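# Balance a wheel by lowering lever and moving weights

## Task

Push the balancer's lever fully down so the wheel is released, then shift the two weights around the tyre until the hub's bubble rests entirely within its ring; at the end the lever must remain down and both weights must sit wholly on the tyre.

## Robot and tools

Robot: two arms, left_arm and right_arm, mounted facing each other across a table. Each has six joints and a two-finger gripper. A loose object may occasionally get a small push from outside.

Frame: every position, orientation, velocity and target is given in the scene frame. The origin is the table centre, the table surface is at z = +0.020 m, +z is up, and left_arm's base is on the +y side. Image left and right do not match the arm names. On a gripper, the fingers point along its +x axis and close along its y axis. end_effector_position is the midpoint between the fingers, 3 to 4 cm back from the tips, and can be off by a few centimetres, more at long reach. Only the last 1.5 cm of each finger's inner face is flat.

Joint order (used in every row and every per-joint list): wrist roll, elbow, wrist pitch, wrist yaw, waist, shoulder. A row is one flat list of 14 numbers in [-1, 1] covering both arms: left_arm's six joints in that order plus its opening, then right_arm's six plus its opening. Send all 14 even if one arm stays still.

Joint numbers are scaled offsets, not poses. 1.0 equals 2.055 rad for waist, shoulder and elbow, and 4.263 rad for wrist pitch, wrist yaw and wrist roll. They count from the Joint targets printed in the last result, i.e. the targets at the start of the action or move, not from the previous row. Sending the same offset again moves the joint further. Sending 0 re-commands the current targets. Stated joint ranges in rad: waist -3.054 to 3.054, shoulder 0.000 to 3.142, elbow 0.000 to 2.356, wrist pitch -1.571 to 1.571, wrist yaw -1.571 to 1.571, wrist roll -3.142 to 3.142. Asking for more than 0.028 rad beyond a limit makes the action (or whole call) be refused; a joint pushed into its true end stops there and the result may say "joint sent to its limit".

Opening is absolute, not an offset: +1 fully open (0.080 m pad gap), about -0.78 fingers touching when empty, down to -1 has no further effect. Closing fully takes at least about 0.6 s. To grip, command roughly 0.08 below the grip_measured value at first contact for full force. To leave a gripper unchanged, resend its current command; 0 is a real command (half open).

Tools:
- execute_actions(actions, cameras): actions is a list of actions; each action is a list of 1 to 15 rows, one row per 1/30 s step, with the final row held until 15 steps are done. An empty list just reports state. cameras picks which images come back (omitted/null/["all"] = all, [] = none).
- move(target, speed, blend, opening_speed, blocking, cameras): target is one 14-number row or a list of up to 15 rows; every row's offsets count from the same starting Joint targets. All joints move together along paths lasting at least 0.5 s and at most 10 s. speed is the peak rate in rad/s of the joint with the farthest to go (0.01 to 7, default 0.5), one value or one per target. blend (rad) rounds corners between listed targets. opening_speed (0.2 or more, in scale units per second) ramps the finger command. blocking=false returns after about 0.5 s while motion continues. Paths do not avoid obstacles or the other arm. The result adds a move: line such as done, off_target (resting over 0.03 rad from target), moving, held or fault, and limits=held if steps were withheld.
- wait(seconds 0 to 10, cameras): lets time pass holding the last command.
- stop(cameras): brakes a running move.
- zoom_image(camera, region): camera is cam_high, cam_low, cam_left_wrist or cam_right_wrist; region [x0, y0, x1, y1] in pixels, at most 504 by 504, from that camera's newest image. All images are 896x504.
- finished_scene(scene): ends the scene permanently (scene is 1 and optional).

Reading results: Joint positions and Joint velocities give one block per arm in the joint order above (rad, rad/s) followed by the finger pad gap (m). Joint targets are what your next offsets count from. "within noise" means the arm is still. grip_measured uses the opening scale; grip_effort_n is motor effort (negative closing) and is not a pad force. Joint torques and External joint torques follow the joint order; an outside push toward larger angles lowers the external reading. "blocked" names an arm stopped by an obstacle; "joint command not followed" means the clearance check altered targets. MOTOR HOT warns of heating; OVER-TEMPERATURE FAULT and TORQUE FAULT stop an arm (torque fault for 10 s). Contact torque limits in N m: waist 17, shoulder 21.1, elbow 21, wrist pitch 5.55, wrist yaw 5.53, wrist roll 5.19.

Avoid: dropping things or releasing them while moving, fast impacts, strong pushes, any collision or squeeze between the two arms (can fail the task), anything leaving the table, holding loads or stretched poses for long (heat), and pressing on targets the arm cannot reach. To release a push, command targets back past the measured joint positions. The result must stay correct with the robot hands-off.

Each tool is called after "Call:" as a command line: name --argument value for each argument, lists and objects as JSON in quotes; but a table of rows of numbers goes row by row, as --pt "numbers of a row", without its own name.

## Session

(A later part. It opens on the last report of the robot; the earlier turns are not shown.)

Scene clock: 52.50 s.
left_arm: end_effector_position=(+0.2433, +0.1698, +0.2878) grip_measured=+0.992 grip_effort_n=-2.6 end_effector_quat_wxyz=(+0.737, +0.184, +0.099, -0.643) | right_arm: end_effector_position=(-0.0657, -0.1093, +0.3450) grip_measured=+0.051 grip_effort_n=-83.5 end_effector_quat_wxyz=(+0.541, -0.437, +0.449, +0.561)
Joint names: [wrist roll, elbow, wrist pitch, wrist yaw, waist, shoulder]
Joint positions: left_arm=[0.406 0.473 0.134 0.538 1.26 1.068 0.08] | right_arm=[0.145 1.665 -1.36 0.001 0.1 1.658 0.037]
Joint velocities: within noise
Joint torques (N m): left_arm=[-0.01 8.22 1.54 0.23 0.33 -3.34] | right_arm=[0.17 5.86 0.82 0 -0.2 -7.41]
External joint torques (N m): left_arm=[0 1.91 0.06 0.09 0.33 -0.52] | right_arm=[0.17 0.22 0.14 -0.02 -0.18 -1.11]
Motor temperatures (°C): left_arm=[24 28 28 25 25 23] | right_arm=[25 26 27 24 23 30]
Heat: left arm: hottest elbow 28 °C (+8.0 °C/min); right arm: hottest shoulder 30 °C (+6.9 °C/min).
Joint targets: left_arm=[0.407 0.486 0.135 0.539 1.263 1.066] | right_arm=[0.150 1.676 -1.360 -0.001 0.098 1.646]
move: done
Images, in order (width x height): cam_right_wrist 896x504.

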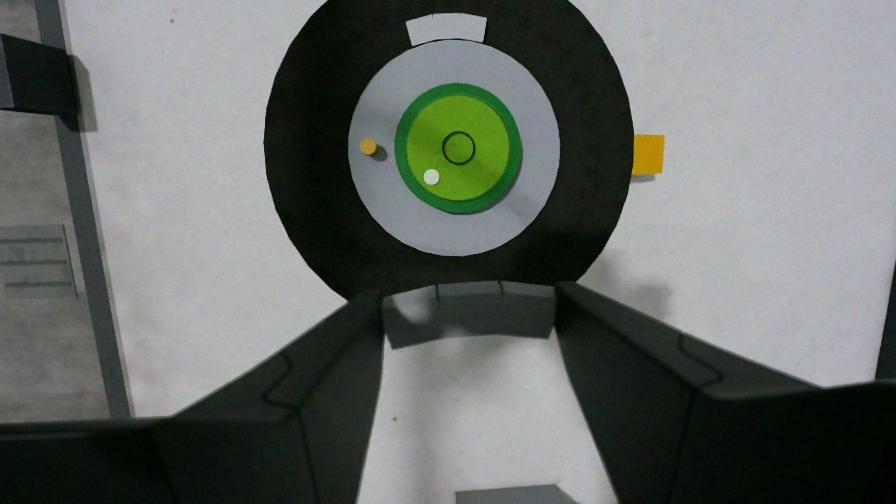

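Call:
wait --seconds 0.1 --cameras '["cam_high","cam_right_wrist"]'

Call:
zoom_image --camera "cam_high" --region '[410, 260, 530, 380]'

Call:
zoom_image --camera "cam_right_wrist" --region '[240, 0, 660, 300]'

Scene clock: 53.17 s.
left_arm: end_effector_position=(+0.2433, +0.1698, +0.2878) grip_measured=+0.992 grip_effort_n=-2.6 end_effector_quat_wxyz=(+0.737, +0.184, +0.099, -0.643) | right_arm: end_effector_position=(-0.0657, -0.1093, +0.3450) grip_measured=+0.051 grip_effort_n=-83.5 end_effector_quat_wxyz=(+0.541, -0.437, +0.449, +0.561)
Joint names: [wrist roll, elbow, wrist pitch, wrist yaw, waist, shoulder]
Joint positions: left_arm=[0.406 0.473 0.134 0.538 1.26 1.068 0.08] | right_arm=[0.146 1.665 -1.36 0.001 0.1 1.658 0.037]
Joint velocities: within noise
Joint torques (N m): left_arm=[-0.02 8.2 1.57 0.19 0.24 -3.17] | right_arm=[0.18 5.81 0.79 -0.01 -0.11 -7.42]
External joint torques (N m): left_arm=[-0.01 1.83 0.06 0.04 0.24 -0.32] | right_arm=[0.18 0.29 0.14 -0.02 -0.1 -1.28]
Motor temperatures (°C): left_arm=[24 28 28 25 25 23] | right_arm=[25 26 27 24 23 30]
Heat: left arm: hottest elbow 28 °C (+7.9 °C/min); right arm: hottest shoulder 30 °C (+6.8 °C/min).
Joint targets: left_arm=[0.407 0.486 0.135 0.539 1.263 1.066] | right_arm=[0.150 1.676 -1.360 -0.001 0.098 1.646]
Tool commands: left_gripper/opening=+1.0 right_gripper/opening=+0.0
wait: 0.10 s; at rest from the start
Images, in order (width x height): cam_high 896x504, cam_right_wrist 896x504.

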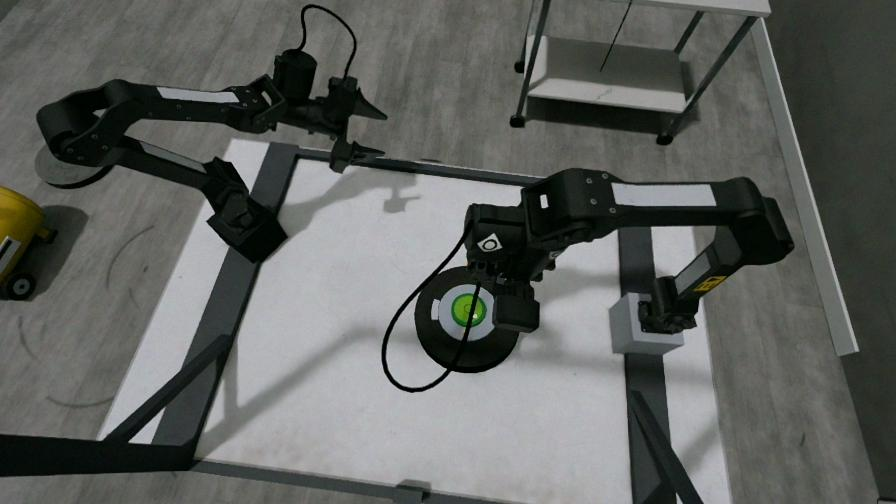

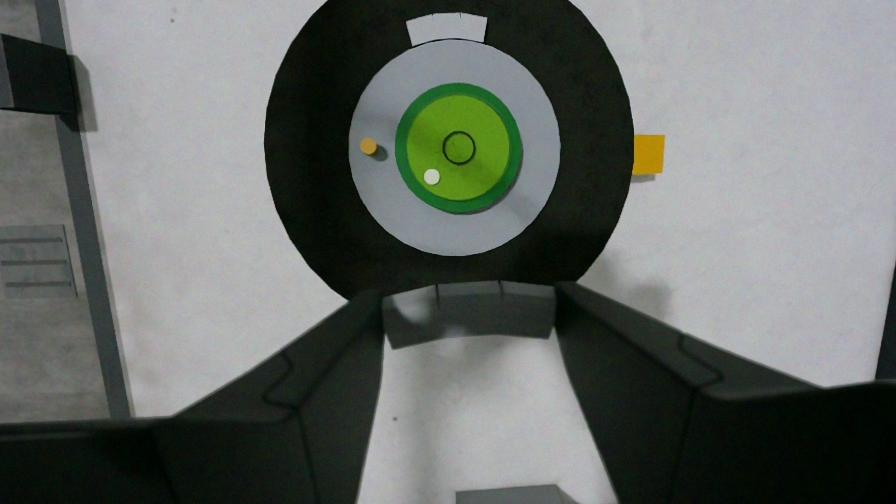

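Scaled by 4.200 from the camera's 896x504 image, which has a finer 1280x720 frame.

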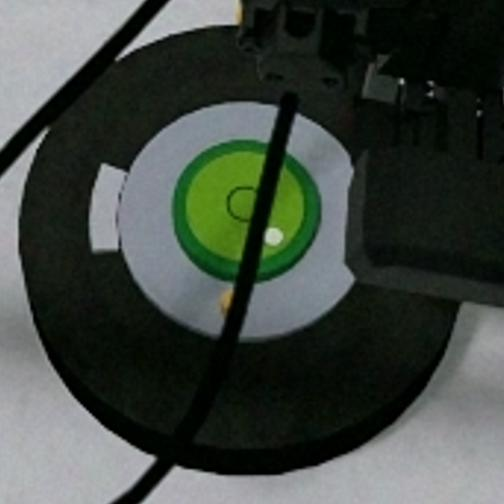

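Scaled by 1.200 from the camera's 896x504 image, which has a finer 1280x720 frame.

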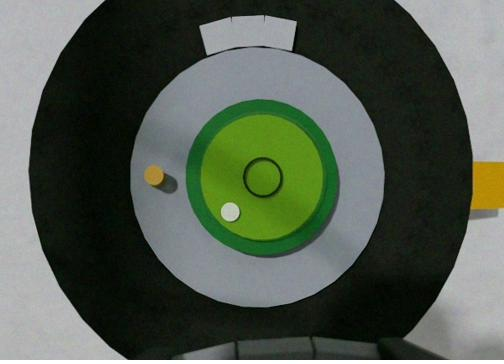

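Call:
move --pt "0 0 0 0 0 0 1 -0.519 -0.0565 0.0085 0 0.0825 0.0782 0.0" --pt "0 0 0 0 0 0 1 -0.519 -0.1416 0.0541 0 0.0825 0.0879 0.0" --speed '[1.0,0.4]' --blend 0.03 --cameras '["cam_right_wrist","cam_low"]'

Call:
zoom_image --camera "cam_low" --region '[290, 180, 450, 300]'

Scene clock: 58.27 s.
left_arm: end_effector_position=(+0.2433, +0.1698, +0.2878) grip_measured=+0.992 grip_effort_n=-2.6 end_effector_quat_wxyz=(+0.737, +0.184, +0.099, -0.643) | right_arm: end_effector_position=(-0.1192, -0.1225, +0.2219) grip_measured=+0.052 grip_effort_n=-83.5 end_effector_quat_wxyz=(+0.276, +0.651, +0.278, -0.650)
Joint names: [wrist roll, elbow, wrist pitch, wrist yaw, waist, shoulder]
Joint positions: left_arm=[0.406 0.473 0.134 0.538 1.26 1.068 0.08] | right_arm=[-2.058 1.389 -1.132 0.001 0.265 1.824 0.037]
Joint velocities: within noise
Joint torques (N m): left_arm=[-0.05 8.23 1.57 0.23 0.32 -3.25] | right_arm=[-0.15 3.88 0.52 -0.06 0.26 -6.68]
External joint torques (N m): left_arm=[-0.04 1.92 0.08 0.09 0.32 -0.44] | right_arm=[-0.15 -1.37 0.26 -0.01 0.21 0.41]
Motor temperatures (°C): left_arm=[24 29 28 25 25 23] | right_arm=[25 26 27 24 23 30]
Heat: left arm: hottest elbow 29 °C (+8.2 °C/min); right arm: hottest shoulder 30 °C (+6.2 °C/min).
Joint targets: left_arm=[0.407 0.486 0.135 0.539 1.263 1.066] | right_arm=[-2.063 1.385 -1.130 -0.001 0.267 1.826]
move: done
Images, in order (width x height): cam_low 896x504, cam_right_wrist 896x504.

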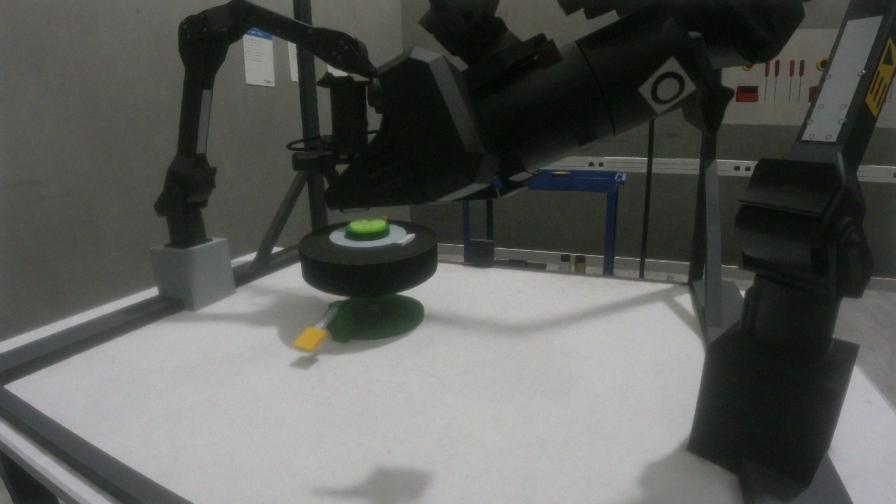

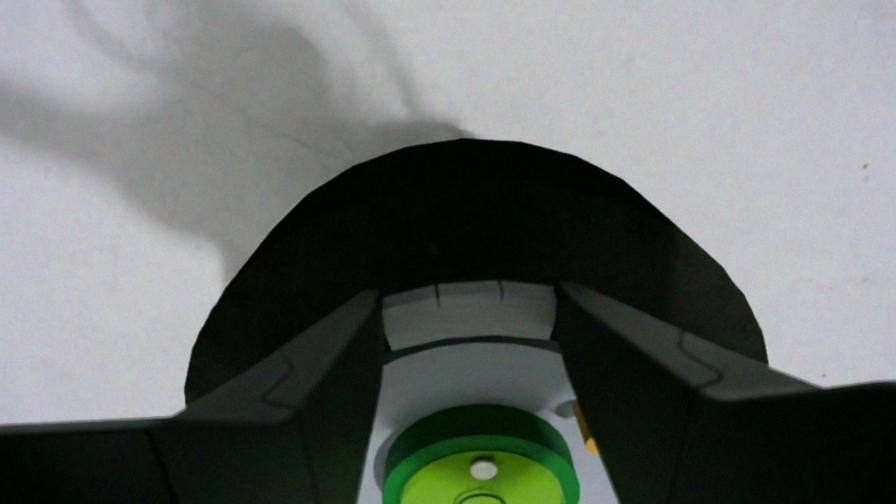

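Scaled by 3.150 from the camera's 896x504 image, which has a finer 1280x720 frame.

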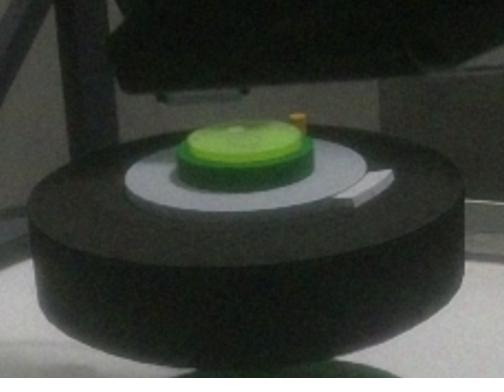

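Call:
move --target '[0,0,0,0,0,0,1,0,-0.0390,0.0253,0,0,0.0133,0.0]' --speed 0.15 --cameras '["cam_right_wrist","cam_low"]'

Call:
zoom_image --camera "cam_low" --region '[290, 180, 450, 300]'

Scene clock: 60.20 s.
left_arm: end_effector_position=(+0.2433, +0.1698, +0.2878) grip_measured=+0.992 grip_effort_n=-2.6 end_effector_quat_wxyz=(+0.737, +0.184, +0.099, -0.643) | right_arm: end_effector_position=(-0.1196, -0.1221, +0.1945) grip_measured=+0.052 grip_effort_n=-83.5 end_effector_quat_wxyz=(+0.275, +0.651, +0.280, -0.650)
Joint names: [wrist roll, elbow, wrist pitch, wrist yaw, waist, shoulder]
Joint positions: left_arm=[0.406 0.473 0.134 0.538 1.26 1.068 0.08] | right_arm=[-2.059 1.309 -1.024 0 0.265 1.849 0.037]
Joint velocities: within noise
Joint torques (N m): left_arm=[-0.03 8.19 1.55 0.22 0.32 -3.24] | right_arm=[-0.15 3.83 0.51 -0.04 0.2 -6.45]
External joint torques (N m): left_arm=[-0.02 1.85 0.06 0.07 0.35 -0.4] | right_arm=[-0.15 -1.32 0.23 0.01 0.19 0.67]
Motor temperatures (°C): left_arm=[24 29 28 25 25 23] | right_arm=[25 26 27 24 23 30]
Heat: left arm: hottest elbow 29 °C (+8.1 °C/min); right arm: hottest shoulder 30 °C (+6.1 °C/min).
Joint targets: left_arm=[0.407 0.486 0.135 0.539 1.263 1.066] | right_arm=[-2.063 1.305 -1.022 -0.001 0.267 1.854]
move: done
Images, in order (width x height): cam_low 896x504, cam_right_wrist 896x504.

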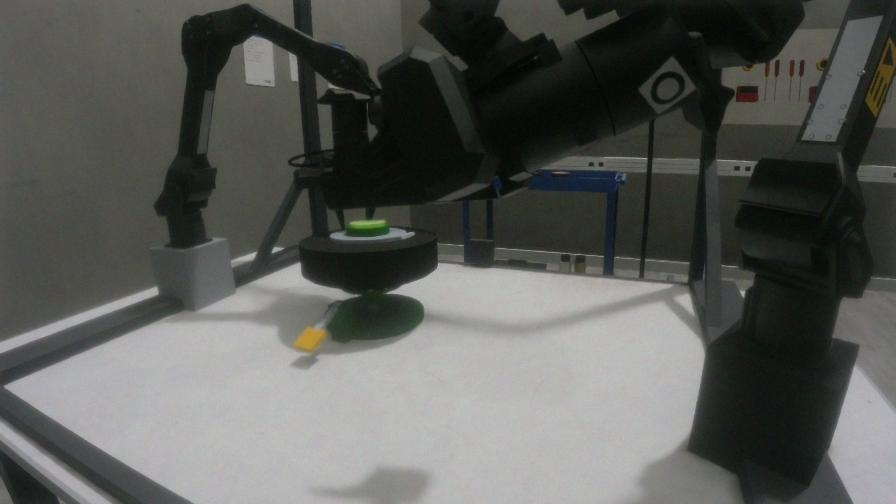

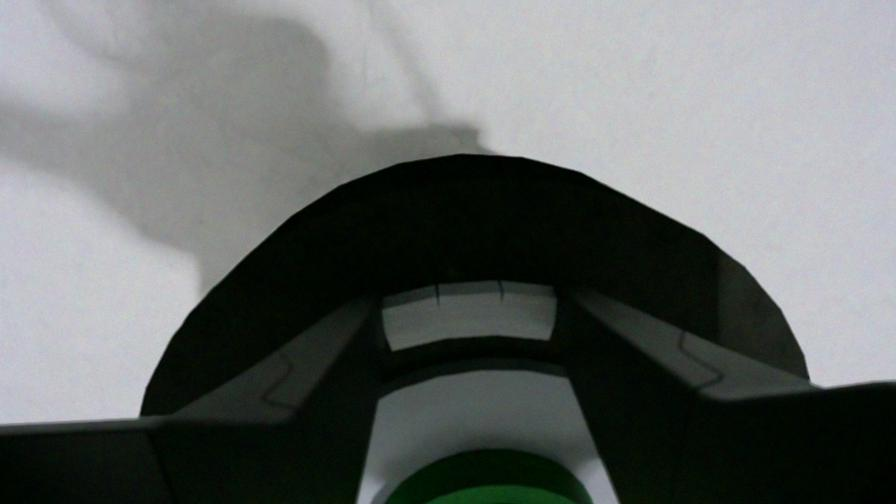

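Scaled by 3.150 from the camera's 896x504 image, which has a finer 1280x720 frame.

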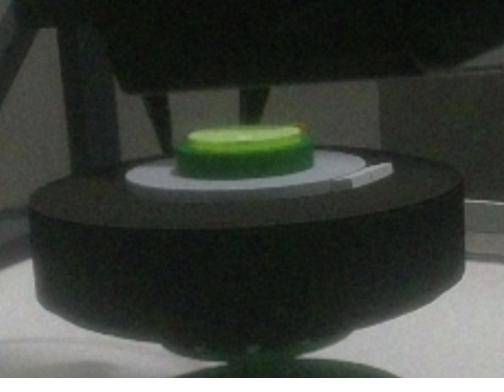

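Call:
move --target '[0,0,0,0,0,0,1,0,0.0056,-0.0036,0,0,-0.0019,0.0]' --speed 0.1 --cameras '["cam_right_wrist","cam_low"]'

Call:
zoom_image --camera "cam_low" --region '[290, 180, 450, 300]'

Scene clock: 61.17 s.
left_arm: end_effector_position=(+0.2433, +0.1698, +0.2878) grip_measured=+0.992 grip_effort_n=-2.6 end_effector_quat_wxyz=(+0.737, +0.184, +0.099, -0.643) | right_arm: end_effector_position=(-0.1188, -0.1243, +0.1945) grip_measured=+0.052 grip_effort_n=-83.5 end_effector_quat_wxyz=(+0.279, +0.650, +0.276, -0.651)
Joint names: [wrist roll, elbow, wrist pitch, wrist yaw, waist, shoulder]
Joint positions: left_arm=[0.406 0.473 0.134 0.538 1.26 1.068 0.08] | right_arm=[-2.059 1.309 -1.035 0 0.265 1.849 0.037]
Joint velocities: within noise
Joint torques (N m): left_arm=[-0.03 8.12 1.54 0.23 0.29 -3.29] | right_arm=[-0.14 4.98 0.11 -0.04 0.23 -6.84]
External joint torques (N m): left_arm=[-0.03 1.82 0.06 0.08 0.3 -0.46] | right_arm=[-0.14 -0.14 -0.13 0 0.27 0.33]
Motor temperatures (°C): left_arm=[24 29 28 25 25 23] | right_arm=[25 26 27 24 23 30]
Heat: left arm: hottest elbow 29 °C (+7.1 °C/min); right arm: hottest shoulder 30 °C (+6.1 °C/min).
Joint targets: left_arm=[0.407 0.486 0.135 0.539 1.263 1.066] | right_arm=[-2.063 1.316 -1.037 -0.001 0.267 1.850]
move: done
Images, in order (width x height): cam_low 896x504, cam_right_wrist 896x504.

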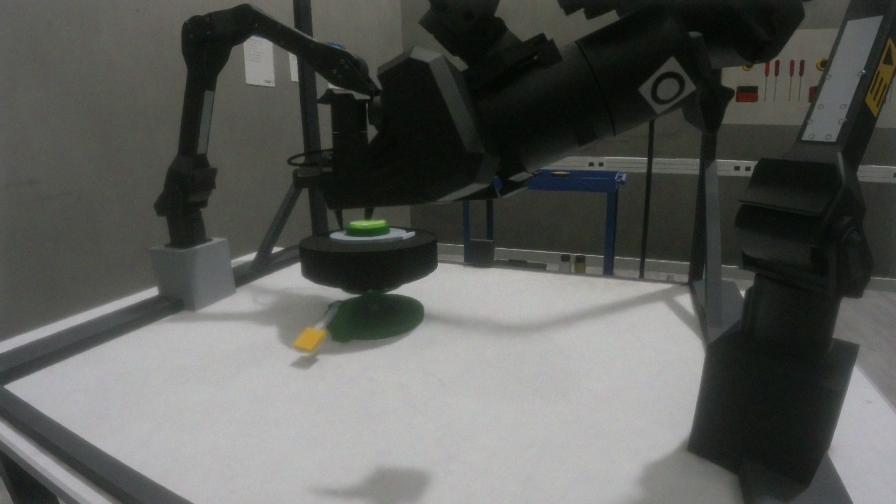

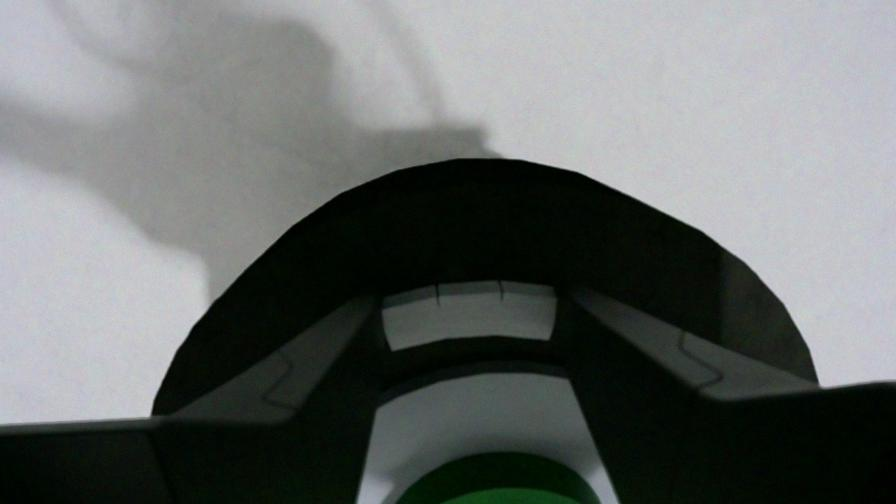

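Scaled by 3.150 from the camera's 896x504 image, which has a finer 1280x720 frame.

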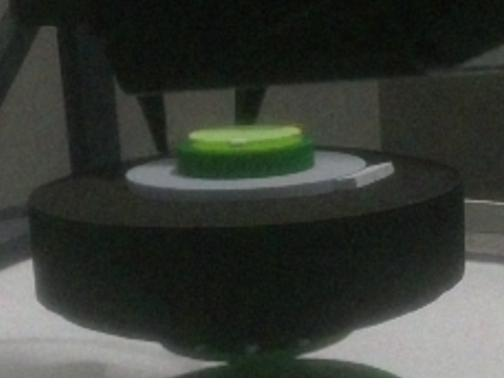

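Call:
move --target '[0,0,0,0,0,0,1,0,0,0,0,0,0,0.4]' --opening_speed 0.5 --cameras '["cam_right_wrist"]'

Scene clock: 62.50 s.
left_arm: end_effector_position=(+0.2433, +0.1698, +0.2878) grip_measured=+0.992 grip_effort_n=-2.6 end_effector_quat_wxyz=(+0.737, +0.184, +0.099, -0.643) | right_arm: end_effector_position=(-0.1188, -0.1244, +0.1945) grip_measured=+0.397 grip_effort_n=13.7 end_effector_quat_wxyz=(+0.279, +0.650, +0.276, -0.651)
Joint names: [wrist roll, elbow, wrist pitch, wrist yaw, waist, shoulder]
Joint positions: left_arm=[0.406 0.473 0.134 0.538 1.26 1.068 0.08] | right_arm=[-2.059 1.309 -1.035 0 0.265 1.849 0.053]
Joint velocities: within noise
Joint torques (N m): left_arm=[-0.03 8.14 1.57 0.22 0.35 -3.29] | right_arm=[-0.14 5.01 0.18 -0.02 0.26 -6.88]
External joint torques (N m): left_arm=[-0.03 1.78 0.07 0.07 0.36 -0.43] | right_arm=[-0.14 -0.14 -0.07 0.02 0.23 0.27]
Motor temperatures (°C): left_arm=[24 29 28 25 25 23] | right_arm=[25 26 27 24 23 30]
Heat: left arm: hottest elbow 29 °C (+7.1 °C/min); right arm: hottest shoulder 30 °C (+6.1 °C/min).
Joint targets: left_arm=[0.407 0.486 0.135 0.539 1.263 1.066] | right_arm=[-2.063 1.316 -1.037 -0.001 0.267 1.850]
move: done
Images, in order (width x height): cam_right_wrist 896x504.

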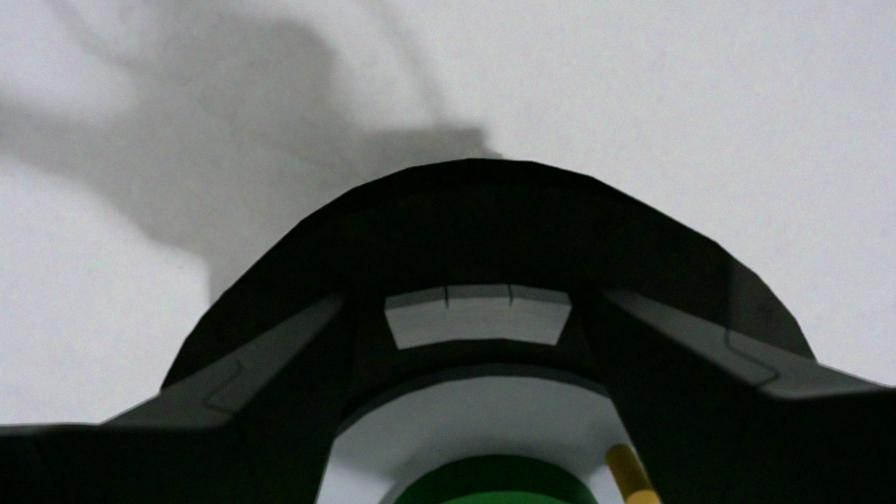

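Call:
move --pt "0 0 0 0 0 0 1 0 0.1187 -0.0673 0 0 -0.021 0.4" --pt "0 0 0 0 0 0 1 0.519 0.1752 -0.0759 0 -0.0822 -0.0996 0.4" --speed '[0.25,1.0]' --blend 0.03 --cameras '["cam_right_wrist"]'

Call:
wait --seconds 4 --cameras '["cam_right_wrist"]'

Call:
zoom_image --camera "cam_right_wrist" --region '[240, 0, 660, 300]'

Scene clock: 66.87 s.
left_arm: end_effector_position=(+0.2433, +0.1698, +0.2878) grip_measured=+0.992 grip_effort_n=-2.6 end_effector_quat_wxyz=(+0.737, +0.184, +0.099, -0.643) | right_arm: end_effector_position=(-0.0660, -0.1095, +0.3454) grip_measured=+0.398 grip_effort_n=11.9 end_effector_quat_wxyz=(+0.541, -0.437, +0.449, +0.561)
Joint names: [wrist roll, elbow, wrist pitch, wrist yaw, waist, shoulder]
Joint positions: left_arm=[0.406 0.473 0.134 0.538 1.26 1.068 0.08] | right_arm=[0.145 1.665 -1.36 0 0.101 1.657 0.053]
Joint velocities: within noise
Joint torques (N m): left_arm=[-0.03 8.18 1.55 0.23 0.32 -3.25] | right_arm=[0.17 5.86 0.78 0.02 -0.2 -7.42]
External joint torques (N m): left_arm=[-0.02 1.82 0.05 0.09 0.32 -0.43] | right_arm=[0.17 0.28 0.11 0.01 -0.18 -1.21]
Motor temperatures (°C): left_arm=[24 29 29 25 25 24] | right_arm=[25 26 27 24 23 30]
Heat: left arm: hottest elbow 29 °C (+6.0 °C/min); right arm: hottest shoulder 30 °C (+5.0 °C/min).
Joint targets: left_arm=[0.407 0.486 0.135 0.539 1.263 1.066] | right_arm=[0.150 1.676 -1.361 -0.001 0.099 1.645]
move: done
Images, in order (width x height): cam_right_wrist 896x504.

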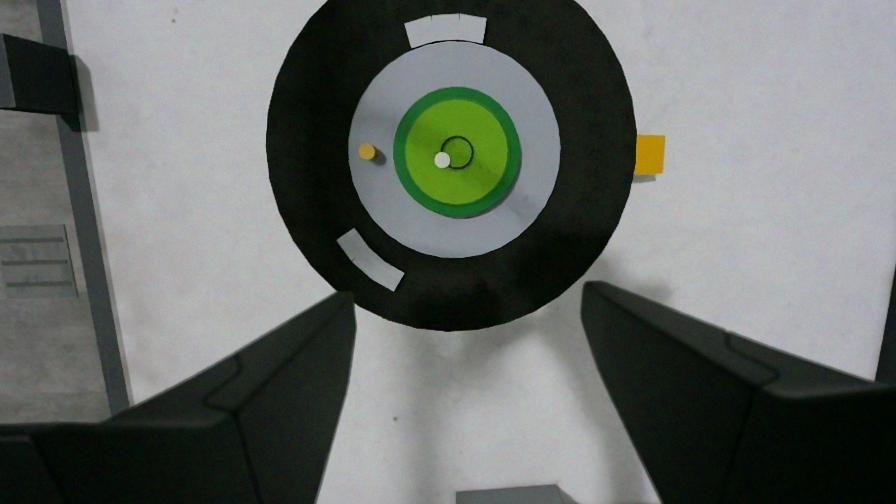

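Scene clock: 70.87 s.
left_arm: end_effector_position=(+0.2433, +0.1698, +0.2878) grip_measured=+0.992 grip_effort_n=-2.6 end_effector_quat_wxyz=(+0.737, +0.184, +0.099, -0.643) | right_arm: end_effector_position=(-0.0660, -0.1096, +0.3453) grip_measured=+0.398 grip_effort_n=11.9 end_effector_quat_wxyz=(+0.541, -0.437, +0.449, +0.561)
Joint names: [wrist roll, elbow, wrist pitch, wrist yaw, waist, shoulder]
Joint positions: left_arm=[0.406 0.473 0.134 0.538 1.26 1.068 0.08] | right_arm=[0.146 1.665 -1.36 0 0.101 1.657 0.053]
Joint velocities: within noise
Joint torques (N m): left_arm=[-0.01 8.16 1.53 0.23 0.22 -3.26] | right_arm=[0.17 5.81 0.81 0 -0.14 -7.42]
External joint torques (N m): left_arm=[-0.01 1.76 0.02 0.08 0.22 -0.39] | right_arm=[0.17 0.23 0.14 -0.01 -0.08 -1.21]
Motor temperatures (°C): left_arm=[24 30 29 25 25 24] | right_arm=[25 27 27 24 23 30]
Heat: left arm: hottest elbow 30 °C (+7.0 °C/min); right arm: hottest shoulder 30 °C (+5.0 °C/min).
Joint targets: left_arm=[0.407 0.486 0.135 0.539 1.263 1.066] | right_arm=[0.150 1.676 -1.361 -0.001 0.099 1.645]
Tool commands: left_gripper/opening=+1.0 right_gripper/opening=+0.4
wait: 4.00 s; at rest by 0.17 s
Images, in order (width x height): cam_right_wrist 896x504.

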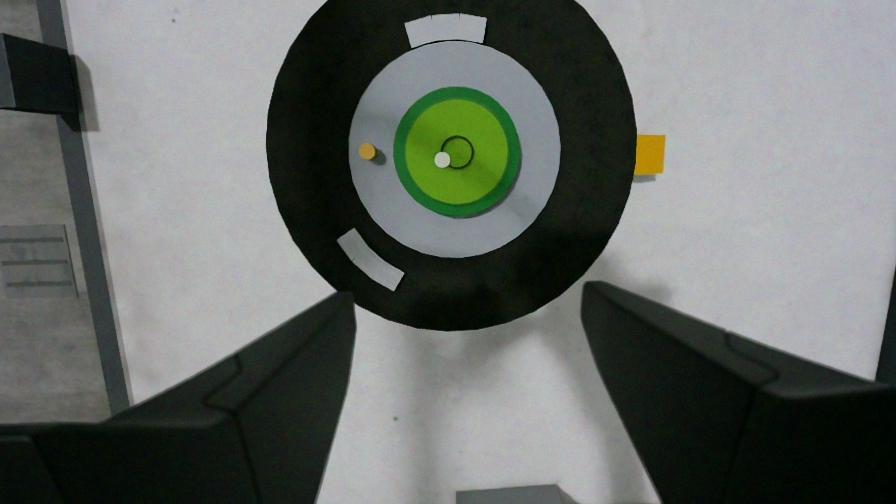

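Scaled by 1.200 from the camera's 896x504 image, which has a finer 1280x720 frame.

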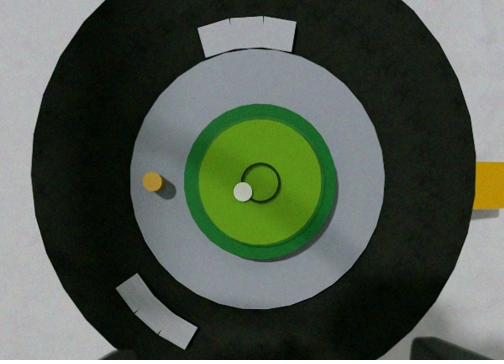

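Call:
move --target '[0,0,0,0,0,0,1,-0.0199,0.2461,-0.013,0,-0.0106,0.3363,0.5]' --speed 0.7 --cameras '["cam_right_wrist"]'

Scene clock: 73.83 s.
left_arm: end_effector_position=(+0.2433, +0.1698, +0.2878) grip_measured=+0.992 grip_effort_n=-2.6 end_effector_quat_wxyz=(+0.737, +0.184, +0.099, -0.643) | right_arm: end_effector_position=(-0.0744, +0.0085, +0.2253) grip_measured=+0.497 grip_effort_n=13.7 end_effector_quat_wxyz=(+0.482, -0.518, +0.485, +0.514)
Joint names: [wrist roll, elbow, wrist pitch, wrist yaw, waist, shoulder]
Joint positions: left_arm=[0.406 0.473 0.134 0.538 1.26 1.068 0.08] | right_arm=[0.067 2.172 -1.415 0 0.079 2.335 0.057]
Joint velocities: within noise
Joint torques (N m): left_arm=[-0.05 8.25 1.56 0.24 0.27 -3.25] | right_arm=[-0.1 5.58 0.29 0.02 -0.09 -10.1]
External joint torques (N m): left_arm=[-0.04 1.9 0.07 0.09 0.28 -0.41] | right_arm=[-0.1 0.25 -0.02 0.01 0.02 0.25]
Motor temperatures (°C): left_arm=[24 30 29 25 25 24] | right_arm=[25 27 27 24 23 30]
Heat: left arm: hottest elbow 30 °C (+6.0 °C/min); right arm: hottest shoulder 30 °C (+4.0 °C/min).
Joint targets: left_arm=[0.407 0.486 0.135 0.539 1.263 1.066] | right_arm=[0.065 2.182 -1.416 -0.001 0.077 2.336]
move: done
Images, in order (width x height): cam_right_wrist 896x504.

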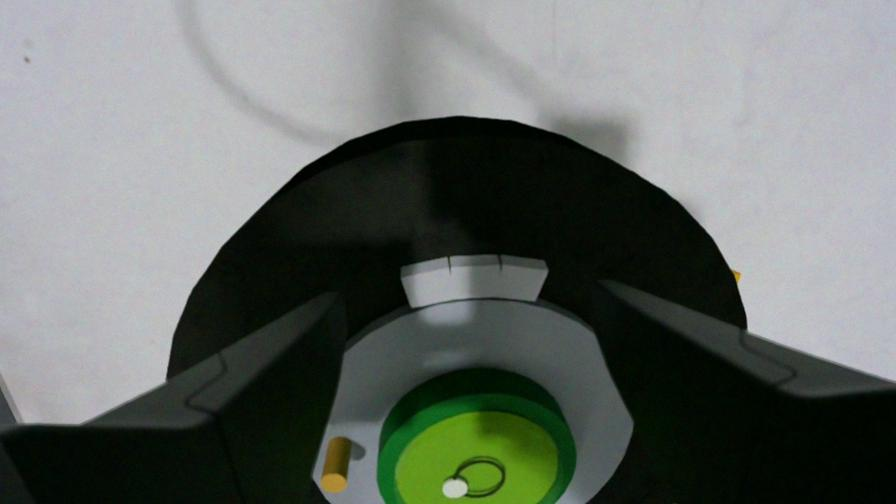

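Call:
move --target '[0,0,0,0,0,0,1,-0.0091,-0.0794,0.0277,0,-0.0019,-0.0215,0.5]' --speed 0.3 --cameras '["cam_right_wrist"]'

Scene clock: 77.13 s.
left_arm: end_effector_position=(+0.2433, +0.1698, +0.2878) grip_measured=+0.992 grip_effort_n=-2.6 end_effector_quat_wxyz=(+0.737, +0.184, +0.099, -0.643) | right_arm: end_effector_position=(-0.0718, +0.0022, +0.1979) grip_measured=+0.497 grip_effort_n=13.3 end_effector_quat_wxyz=(+0.470, -0.529, +0.479, +0.519)
Joint names: [wrist roll, elbow, wrist pitch, wrist yaw, waist, shoulder]
Joint positions: left_arm=[0.406 0.473 0.134 0.538 1.26 1.068 0.08] | right_arm=[0.029 2.023 -1.301 0 0.075 2.311 0.057]
Joint velocities: within noise
Joint torques (N m): left_arm=[-0.06 8.22 1.56 0.22 0.28 -3.3] | right_arm=[-0.09 4.06 0.62 0 -0.18 -12.16]
External joint torques (N m): left_arm=[-0.06 1.84 0.05 0.07 0.28 -0.45] | right_arm=[-0.1 -1.34 0.32 0 -0.12 -1.83]
Motor temperatures (°C): left_arm=[24 30 29 25 25 24] | right_arm=[25 27 27 24 23 31]
Heat: left arm: hottest elbow 30 °C (+5.1 °C/min); right arm: hottest shoulder 31 °C (+4.1 °C/min).
Joint targets: left_arm=[0.407 0.486 0.135 0.539 1.263 1.066] | right_arm=[0.026 2.019 -1.298 -0.001 0.073 2.292]
move: done
Images, in order (width x height): cam_right_wrist 896x504.

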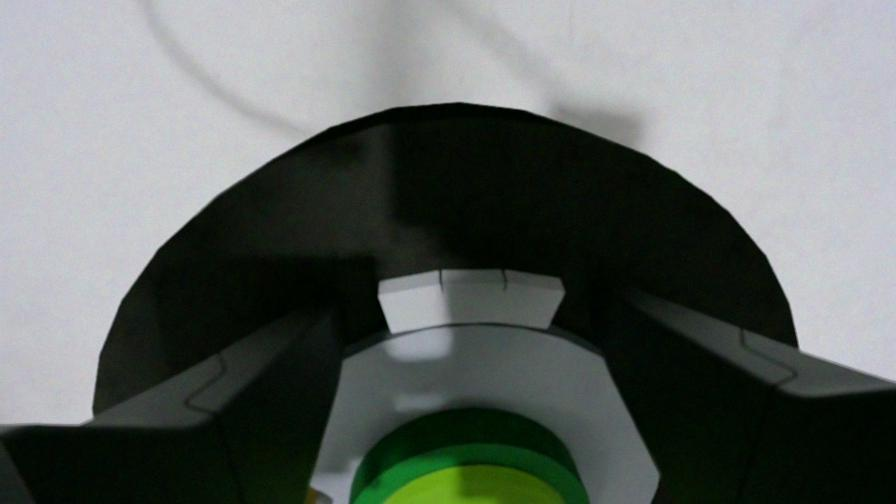

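Call:
move --pt "0 0 0 0 0 0 1 0 -0.0042 0.0022 0 0 0.0004 0.5" --pt "0 0 0 0 0 0 1 0 -0.0042 0.0022 0 0 0.0004 0.0" --speed 0.1 --opening_speed 0.5 --cameras '["cam_right_wrist"]'

Scene clock: 79.60 s.
left_arm: end_effector_position=(+0.2433, +0.1698, +0.2878) grip_measured=+0.992 grip_effort_n=-2.6 end_effector_quat_wxyz=(+0.737, +0.184, +0.099, -0.643) | right_arm: end_effector_position=(-0.0717, +0.0023, +0.1959) grip_measured=+0.043 grip_effort_n=-83.5 end_effector_quat_wxyz=(+0.471, -0.529, +0.479, +0.520)
Joint names: [wrist roll, elbow, wrist pitch, wrist yaw, waist, shoulder]
Joint positions: left_arm=[0.406 0.473 0.134 0.538 1.26 1.068 0.08] | right_arm=[0.029 2.014 -1.291 0 0.075 2.311 0.037]
Joint velocities: within noise
Joint torques (N m): left_arm=[-0.02 8.13 1.53 0.25 0.22 -3.34] | right_arm=[-0.08 4.06 0.6 0 -0.23 -12.03]
External joint torques (N m): left_arm=[-0.02 1.75 0.02 0.1 0.23 -0.49] | right_arm=[-0.08 -1.3 0.3 0 -0.27 -1.77]
Motor temperatures (°C): left_arm=[24 30 29 25 25 24] | right_arm=[25 27 27 24 23 33]
Heat: left arm: hottest elbow 30 °C (+5.0 °C/min); right arm: hottest shoulder 33 °C (+6.0 °C/min).
Joint targets: left_arm=[0.407 0.486 0.135 0.539 1.263 1.066] | right_arm=[0.026 2.010 -1.289 -0.001 0.073 2.293]
move: done
Images, in order (width x height): cam_right_wrist 896x504.

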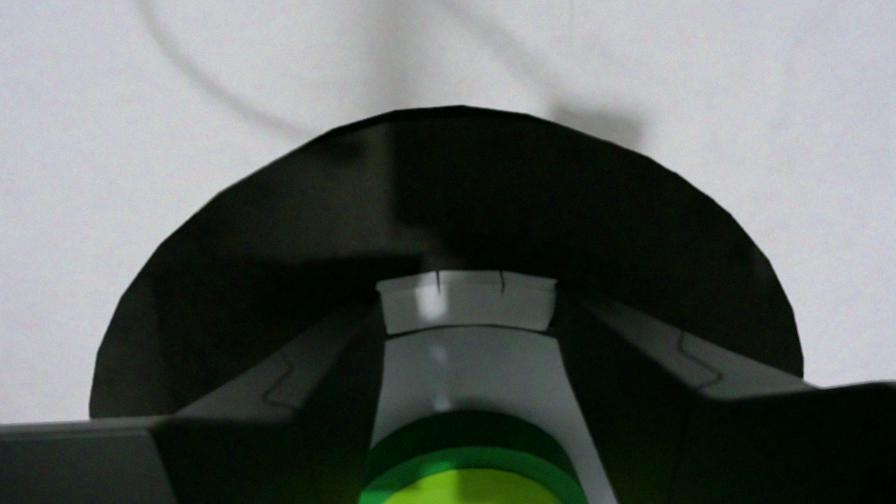

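Call:
move --pt "0 0 0 0 0 0 1 0 0.0779 -0.0358 0 0 0.0031 0.0" --pt "0 0 0 0 0 0 1 -0.0853 0.0672 -0.0337 0 0.0348 -0.0032 0.0" --speed '[0.25,0.4]' --cameras '["cam_right_wrist"]'

Scene clock: 82.47 s.
left_arm: end_effector_position=(+0.2433, +0.1698, +0.2878) grip_measured=+0.992 grip_effort_n=-2.6 end_effector_quat_wxyz=(+0.737, +0.184, +0.099, -0.643) | right_arm: end_effector_position=(-0.1018, -0.0042, +0.2330) grip_measured=+0.043 grip_effort_n=-83.5 end_effector_quat_wxyz=(+0.347, -0.618, +0.356, +0.610)
Joint names: [wrist roll, elbow, wrist pitch, wrist yaw, waist, shoulder]
Joint positions: left_arm=[0.406 0.473 0.134 0.538 1.26 1.068 0.08] | right_arm=[-0.334 2.152 -1.435 0 0.144 2.305 0.037]
Joint velocities: within noise
Joint torques (N m): left_arm=[-0.03 8.25 1.52 0.22 0.38 -3.34] | right_arm=[-0.09 4.07 0.6 -0.02 0.04 -12.13]
External joint torques (N m): left_arm=[-0.03 1.84 0.01 0.07 0.39 -0.47] | right_arm=[-0.09 -1.37 0.31 0 0.04 -1.7]
Motor temperatures (°C): left_arm=[24 30 29 25 25 24] | right_arm=[25 27 27 24 23 34]
Heat: left arm: hottest elbow 30 °C (+5.0 °C/min); right arm: hottest shoulder 34 °C (+7.1 °C/min).
Joint targets: left_arm=[0.407 0.486 0.135 0.539 1.263 1.066] | right_arm=[-0.338 2.148 -1.432 -0.001 0.144 2.286]
move: done
Images, in order (width x height): cam_right_wrist 896x504.

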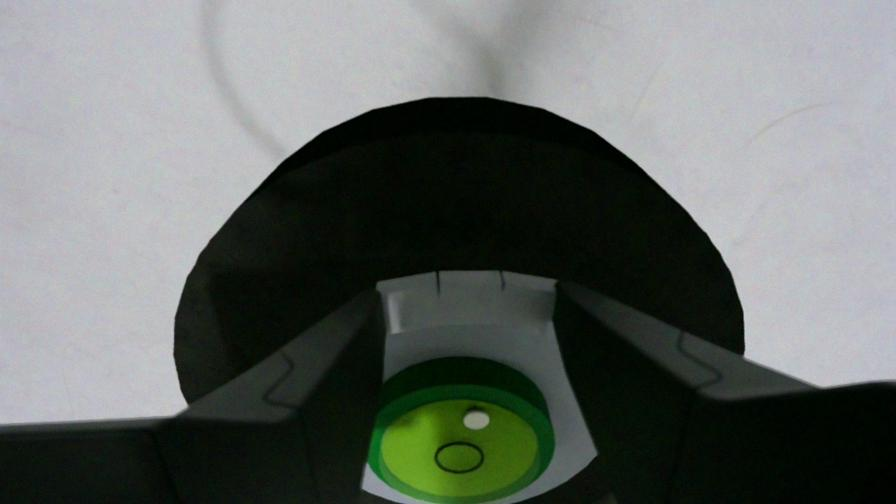

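Call:
move --target '[0,0,0,0,0,0,1,0,-0.0807,0.0379,0,0,-0.0022,0.0]' --speed 0.2 --cameras '["cam_right_wrist","cam_low"]'

Call:
zoom_image --camera "cam_low" --region '[290, 180, 450, 300]'

Scene clock: 83.90 s.
left_arm: end_effector_position=(+0.2433, +0.1698, +0.2878) grip_measured=+0.992 grip_effort_n=-2.1 end_effector_quat_wxyz=(+0.737, +0.184, +0.099, -0.643) | right_arm: end_effector_position=(-0.1016, -0.0049, +0.1939) grip_measured=+0.043 grip_effort_n=-83.5 end_effector_quat_wxyz=(+0.347, -0.618, +0.355, +0.610)
Joint names: [wrist roll, elbow, wrist pitch, wrist yaw, waist, shoulder]
Joint positions: left_arm=[0.406 0.473 0.134 0.538 1.26 1.068 0.08] | right_arm=[-0.335 1.987 -1.274 0 0.144 2.299 0.037]
Joint velocities: within noise
Joint torques (N m): left_arm=[0 8.2 1.57 0.22 0.35 -3.2] | right_arm=[-0.07 4.07 0.65 0 0.07 -12]
External joint torques (N m): left_arm=[0 1.79 0.06 0.07 0.37 -0.33] | right_arm=[-0.07 -1.22 0.35 0.02 -0.02 -1.92]
Motor temperatures (°C): left_arm=[24 30 29 25 25 24] | right_arm=[25 27 27 24 23 34]
Heat: left arm: hottest elbow 30 °C (+5.0 °C/min); right arm: hottest shoulder 34 °C (+7.0 °C/min).
Joint targets: left_arm=[0.407 0.486 0.135 0.539 1.263 1.066] | right_arm=[-0.338 1.982 -1.271 -0.001 0.144 2.281]
move: done
Images, in order (width x height): cam_low 896x504, cam_right_wrist 896x504.

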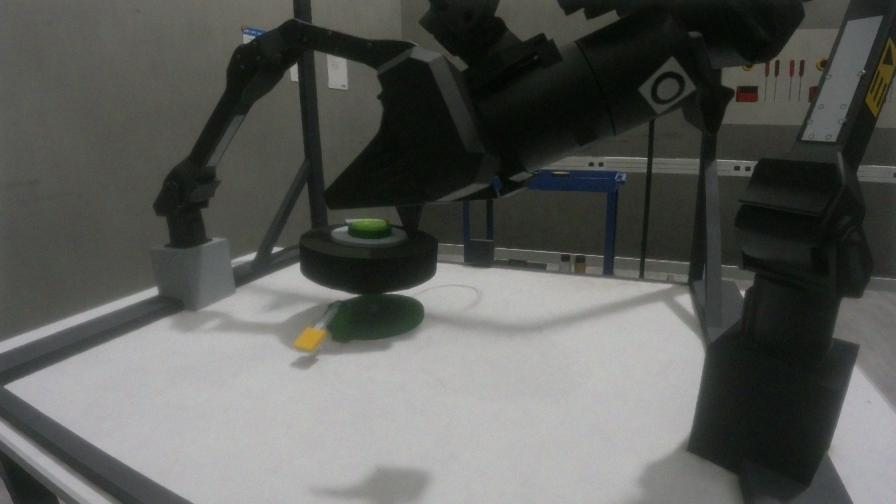

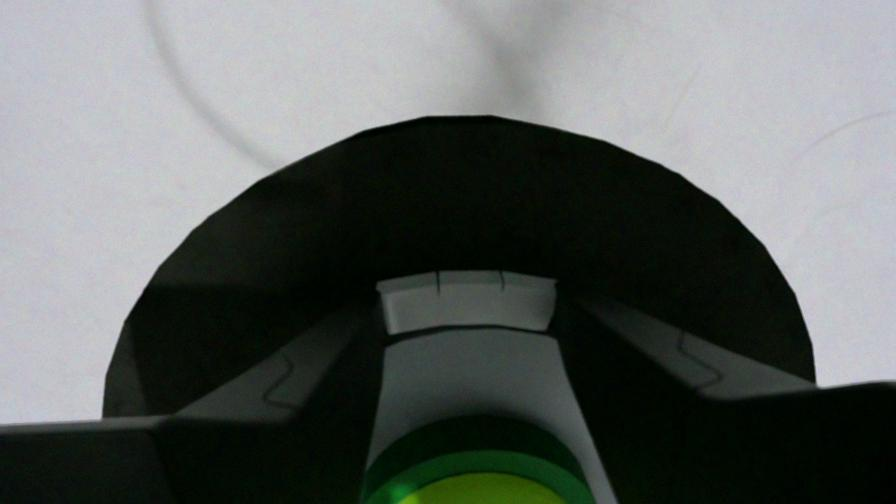

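Scaled by 3.150 from the camera's 896x504 image, which has a finer 1280x720 frame.

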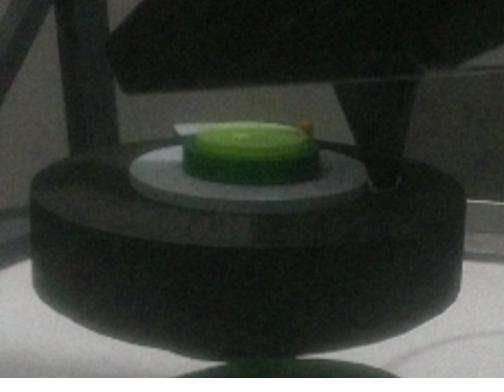

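Call:
move --pt "0 0 0 0 0 0 1 0 0 0 0 0 0 0.4" --pt "0 0 0 0 0 0 1 0 0.0808 -0.0379 0 0 0.0026 0.4" --pt "0 0 0 0 0 0 1 0.1145 -0.1489 -0.0211 0 -0.0219 -0.3095 0.4" --speed '[0.2,0.25,0.7]' --blend '[0,0.03,0]' --opening_speed 0.5 --cameras '["cam_right_wrist"]'

Call:
wait --seconds 3 --cameras '["cam_right_wrist"]'

Call:
zoom_image --camera "cam_right_wrist" --region '[240, 0, 660, 300]'

Scene clock: 87.50 s.
left_arm: end_effector_position=(+0.2433, +0.1698, +0.2878) grip_measured=+0.992 grip_effort_n=-2.6 end_effector_quat_wxyz=(+0.737, +0.184, +0.099, -0.643) | right_arm: end_effector_position=(-0.0665, -0.1084, +0.3503) grip_measured=+0.397 grip_effort_n=14.2 end_effector_quat_wxyz=(+0.543, -0.433, +0.446, +0.565)
Joint names: [wrist roll, elbow, wrist pitch, wrist yaw, waist, shoulder]
Joint positions: left_arm=[0.406 0.473 0.134 0.538 1.26 1.068 0.08] | right_arm=[0.146 1.68 -1.364 0 0.102 1.655 0.053]
Joint velocities: within noise
Joint torques (N m): left_arm=[-0.05 8.18 1.55 0.2 0.3 -3.33] | right_arm=[0.18 4.25 1.15 0.01 -0.15 -7.04]
External joint torques (N m): left_arm=[-0.05 1.81 0.05 0.06 0.28 -0.49] | right_arm=[0.18 -1.31 0.47 0.01 -0.16 -0.84]
Motor temperatures (°C): left_arm=[24 30 29 25 25 24] | right_arm=[25 27 27 24 23 35]
Heat: left arm: hottest elbow 30 °C (+4.0 °C/min); right arm: hottest shoulder 35 °C (+7.1 °C/min).
Joint targets: left_arm=[0.407 0.486 0.135 0.539 1.263 1.066] | right_arm=[0.151 1.677 -1.361 -0.001 0.099 1.646]
move: done
Images, in order (width x height): cam_right_wrist 896x504.

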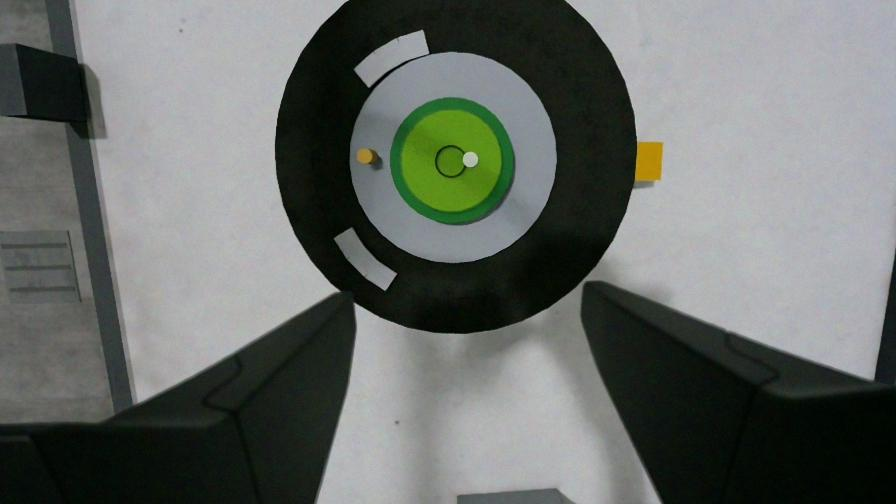

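Scene clock: 90.50 s.
left_arm: end_effector_position=(+0.2433, +0.1698, +0.2878) grip_measured=+0.992 grip_effort_n=-2.6 end_effector_quat_wxyz=(+0.737, +0.184, +0.099, -0.643) | right_arm: end_effector_position=(-0.0665, -0.1084, +0.3504) grip_measured=+0.397 grip_effort_n=13.3 end_effector_quat_wxyz=(+0.543, -0.433, +0.446, +0.565)
Joint names: [wrist roll, elbow, wrist pitch, wrist yaw, waist, shoulder]
Joint positions: left_arm=[0.406 0.473 0.134 0.538 1.26 1.068 0.08] | right_arm=[0.146 1.68 -1.364 0 0.102 1.655 0.053]
Joint velocities: within noise
Joint torques (N m): left_arm=[-0.05 8.24 1.59 0.22 0.28 -3.28] | right_arm=[0.18 4.27 1.13 0.01 -0.13 -7.06]
External joint torques (N m): left_arm=[-0.05 1.86 0.08 0.07 0.3 -0.42] | right_arm=[0.19 -1.28 0.47 0 -0.13 -0.86]
Motor temperatures (°C): left_arm=[24 30 29 25 25 24] | right_arm=[25 27 27 24 23 35]
Heat: left arm: hottest elbow 30 °C (+4.0 °C/min); right arm: hottest shoulder 35 °C (+7.1 °C/min).
Joint targets: left_arm=[0.407 0.486 0.135 0.539 1.263 1.066] | right_arm=[0.151 1.677 -1.361 -0.001 0.099 1.646]
Tool commands: left_gripper/opening=+1.0 right_gripper/opening=+0.4
wait: 3.00 s; at rest by 0.17 s
Images, in order (width x height): cam_right_wrist 896x504.

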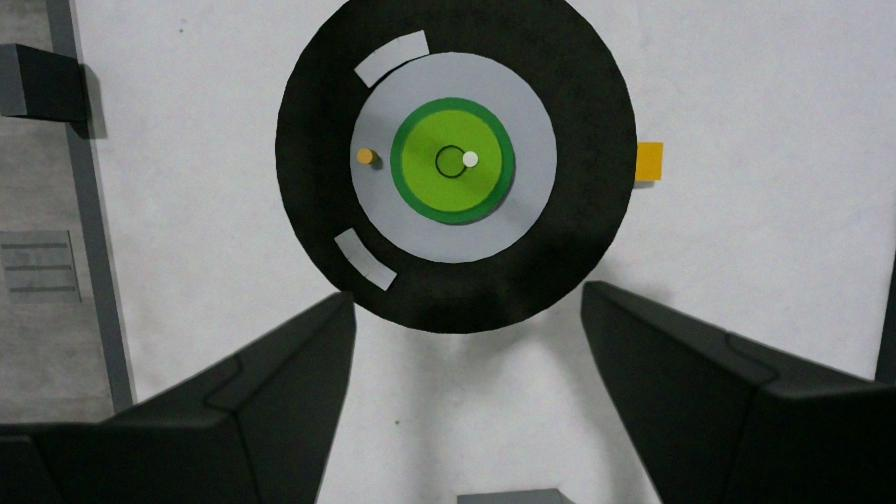

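Scaled by 1.200 from the camera's 896x504 image, which has a finer 1280x720 frame.

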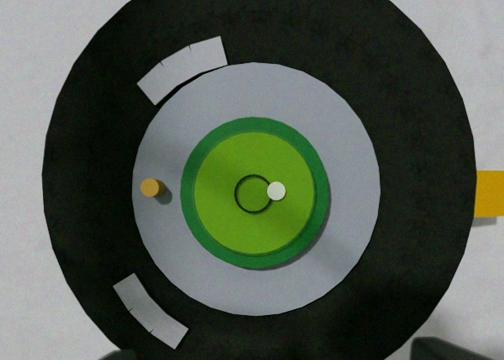

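Call:
move --pt "0 0 0 0 0 0 1 -0.5118 -0.0537 0.0083 0 0.0848 0.0808 0.45" --pt "0 0 0 0 0 0 1 -0.5118 -0.1463 0.0585 0 0.0848 0.0924 0.45" --speed '[1.0,0.4]' --blend 0.03 --cameras '["cam_right_wrist"]'

Scene clock: 95.67 s.
left_arm: end_effector_position=(+0.2433, +0.1698, +0.2878) grip_measured=+0.992 grip_effort_n=-2.6 end_effector_quat_wxyz=(+0.737, +0.184, +0.099, -0.643) | right_arm: end_effector_position=(-0.1218, -0.1217, +0.2169) grip_measured=+0.447 grip_effort_n=12.3 end_effector_quat_wxyz=(+0.267, +0.654, +0.271, -0.654)
Joint names: [wrist roll, elbow, wrist pitch, wrist yaw, waist, shoulder]
Joint positions: left_arm=[0.406 0.473 0.134 0.538 1.26 1.068 0.08] | right_arm=[-2.027 1.38 -1.113 0 0.272 1.833 0.055]
Joint velocities: within noise
Joint torques (N m): left_arm=[-0.03 8.3 1.58 0.19 0.28 -3.24] | right_arm=[-0.17 3.92 0.5 -0.02 0.34 -6.66]
External joint torques (N m): left_arm=[-0.03 1.91 0.07 0.05 0.28 -0.37] | right_arm=[-0.17 -1.36 0.23 0.01 0.4 0.47]
Motor temperatures (°C): left_arm=[24 31 29 25 25 24] | right_arm=[25 27 27 24 23 34]
Heat: left arm: hottest elbow 31 °C (+4.0 °C/min); right arm: hottest shoulder 34 °C (+5.0 °C/min).
Joint targets: left_arm=[0.407 0.486 0.135 0.539 1.263 1.066] | right_arm=[-2.031 1.376 -1.111 -0.001 0.274 1.835]
move: done
Images, in order (width x height): cam_right_wrist 896x504.

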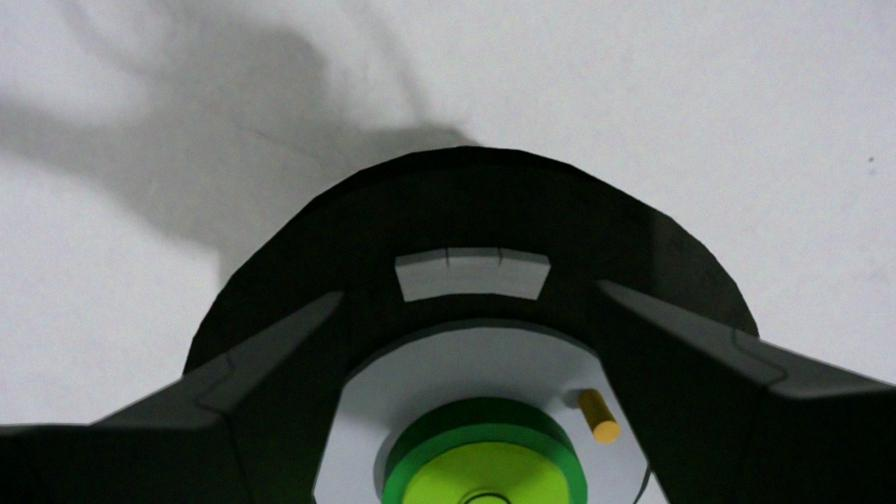

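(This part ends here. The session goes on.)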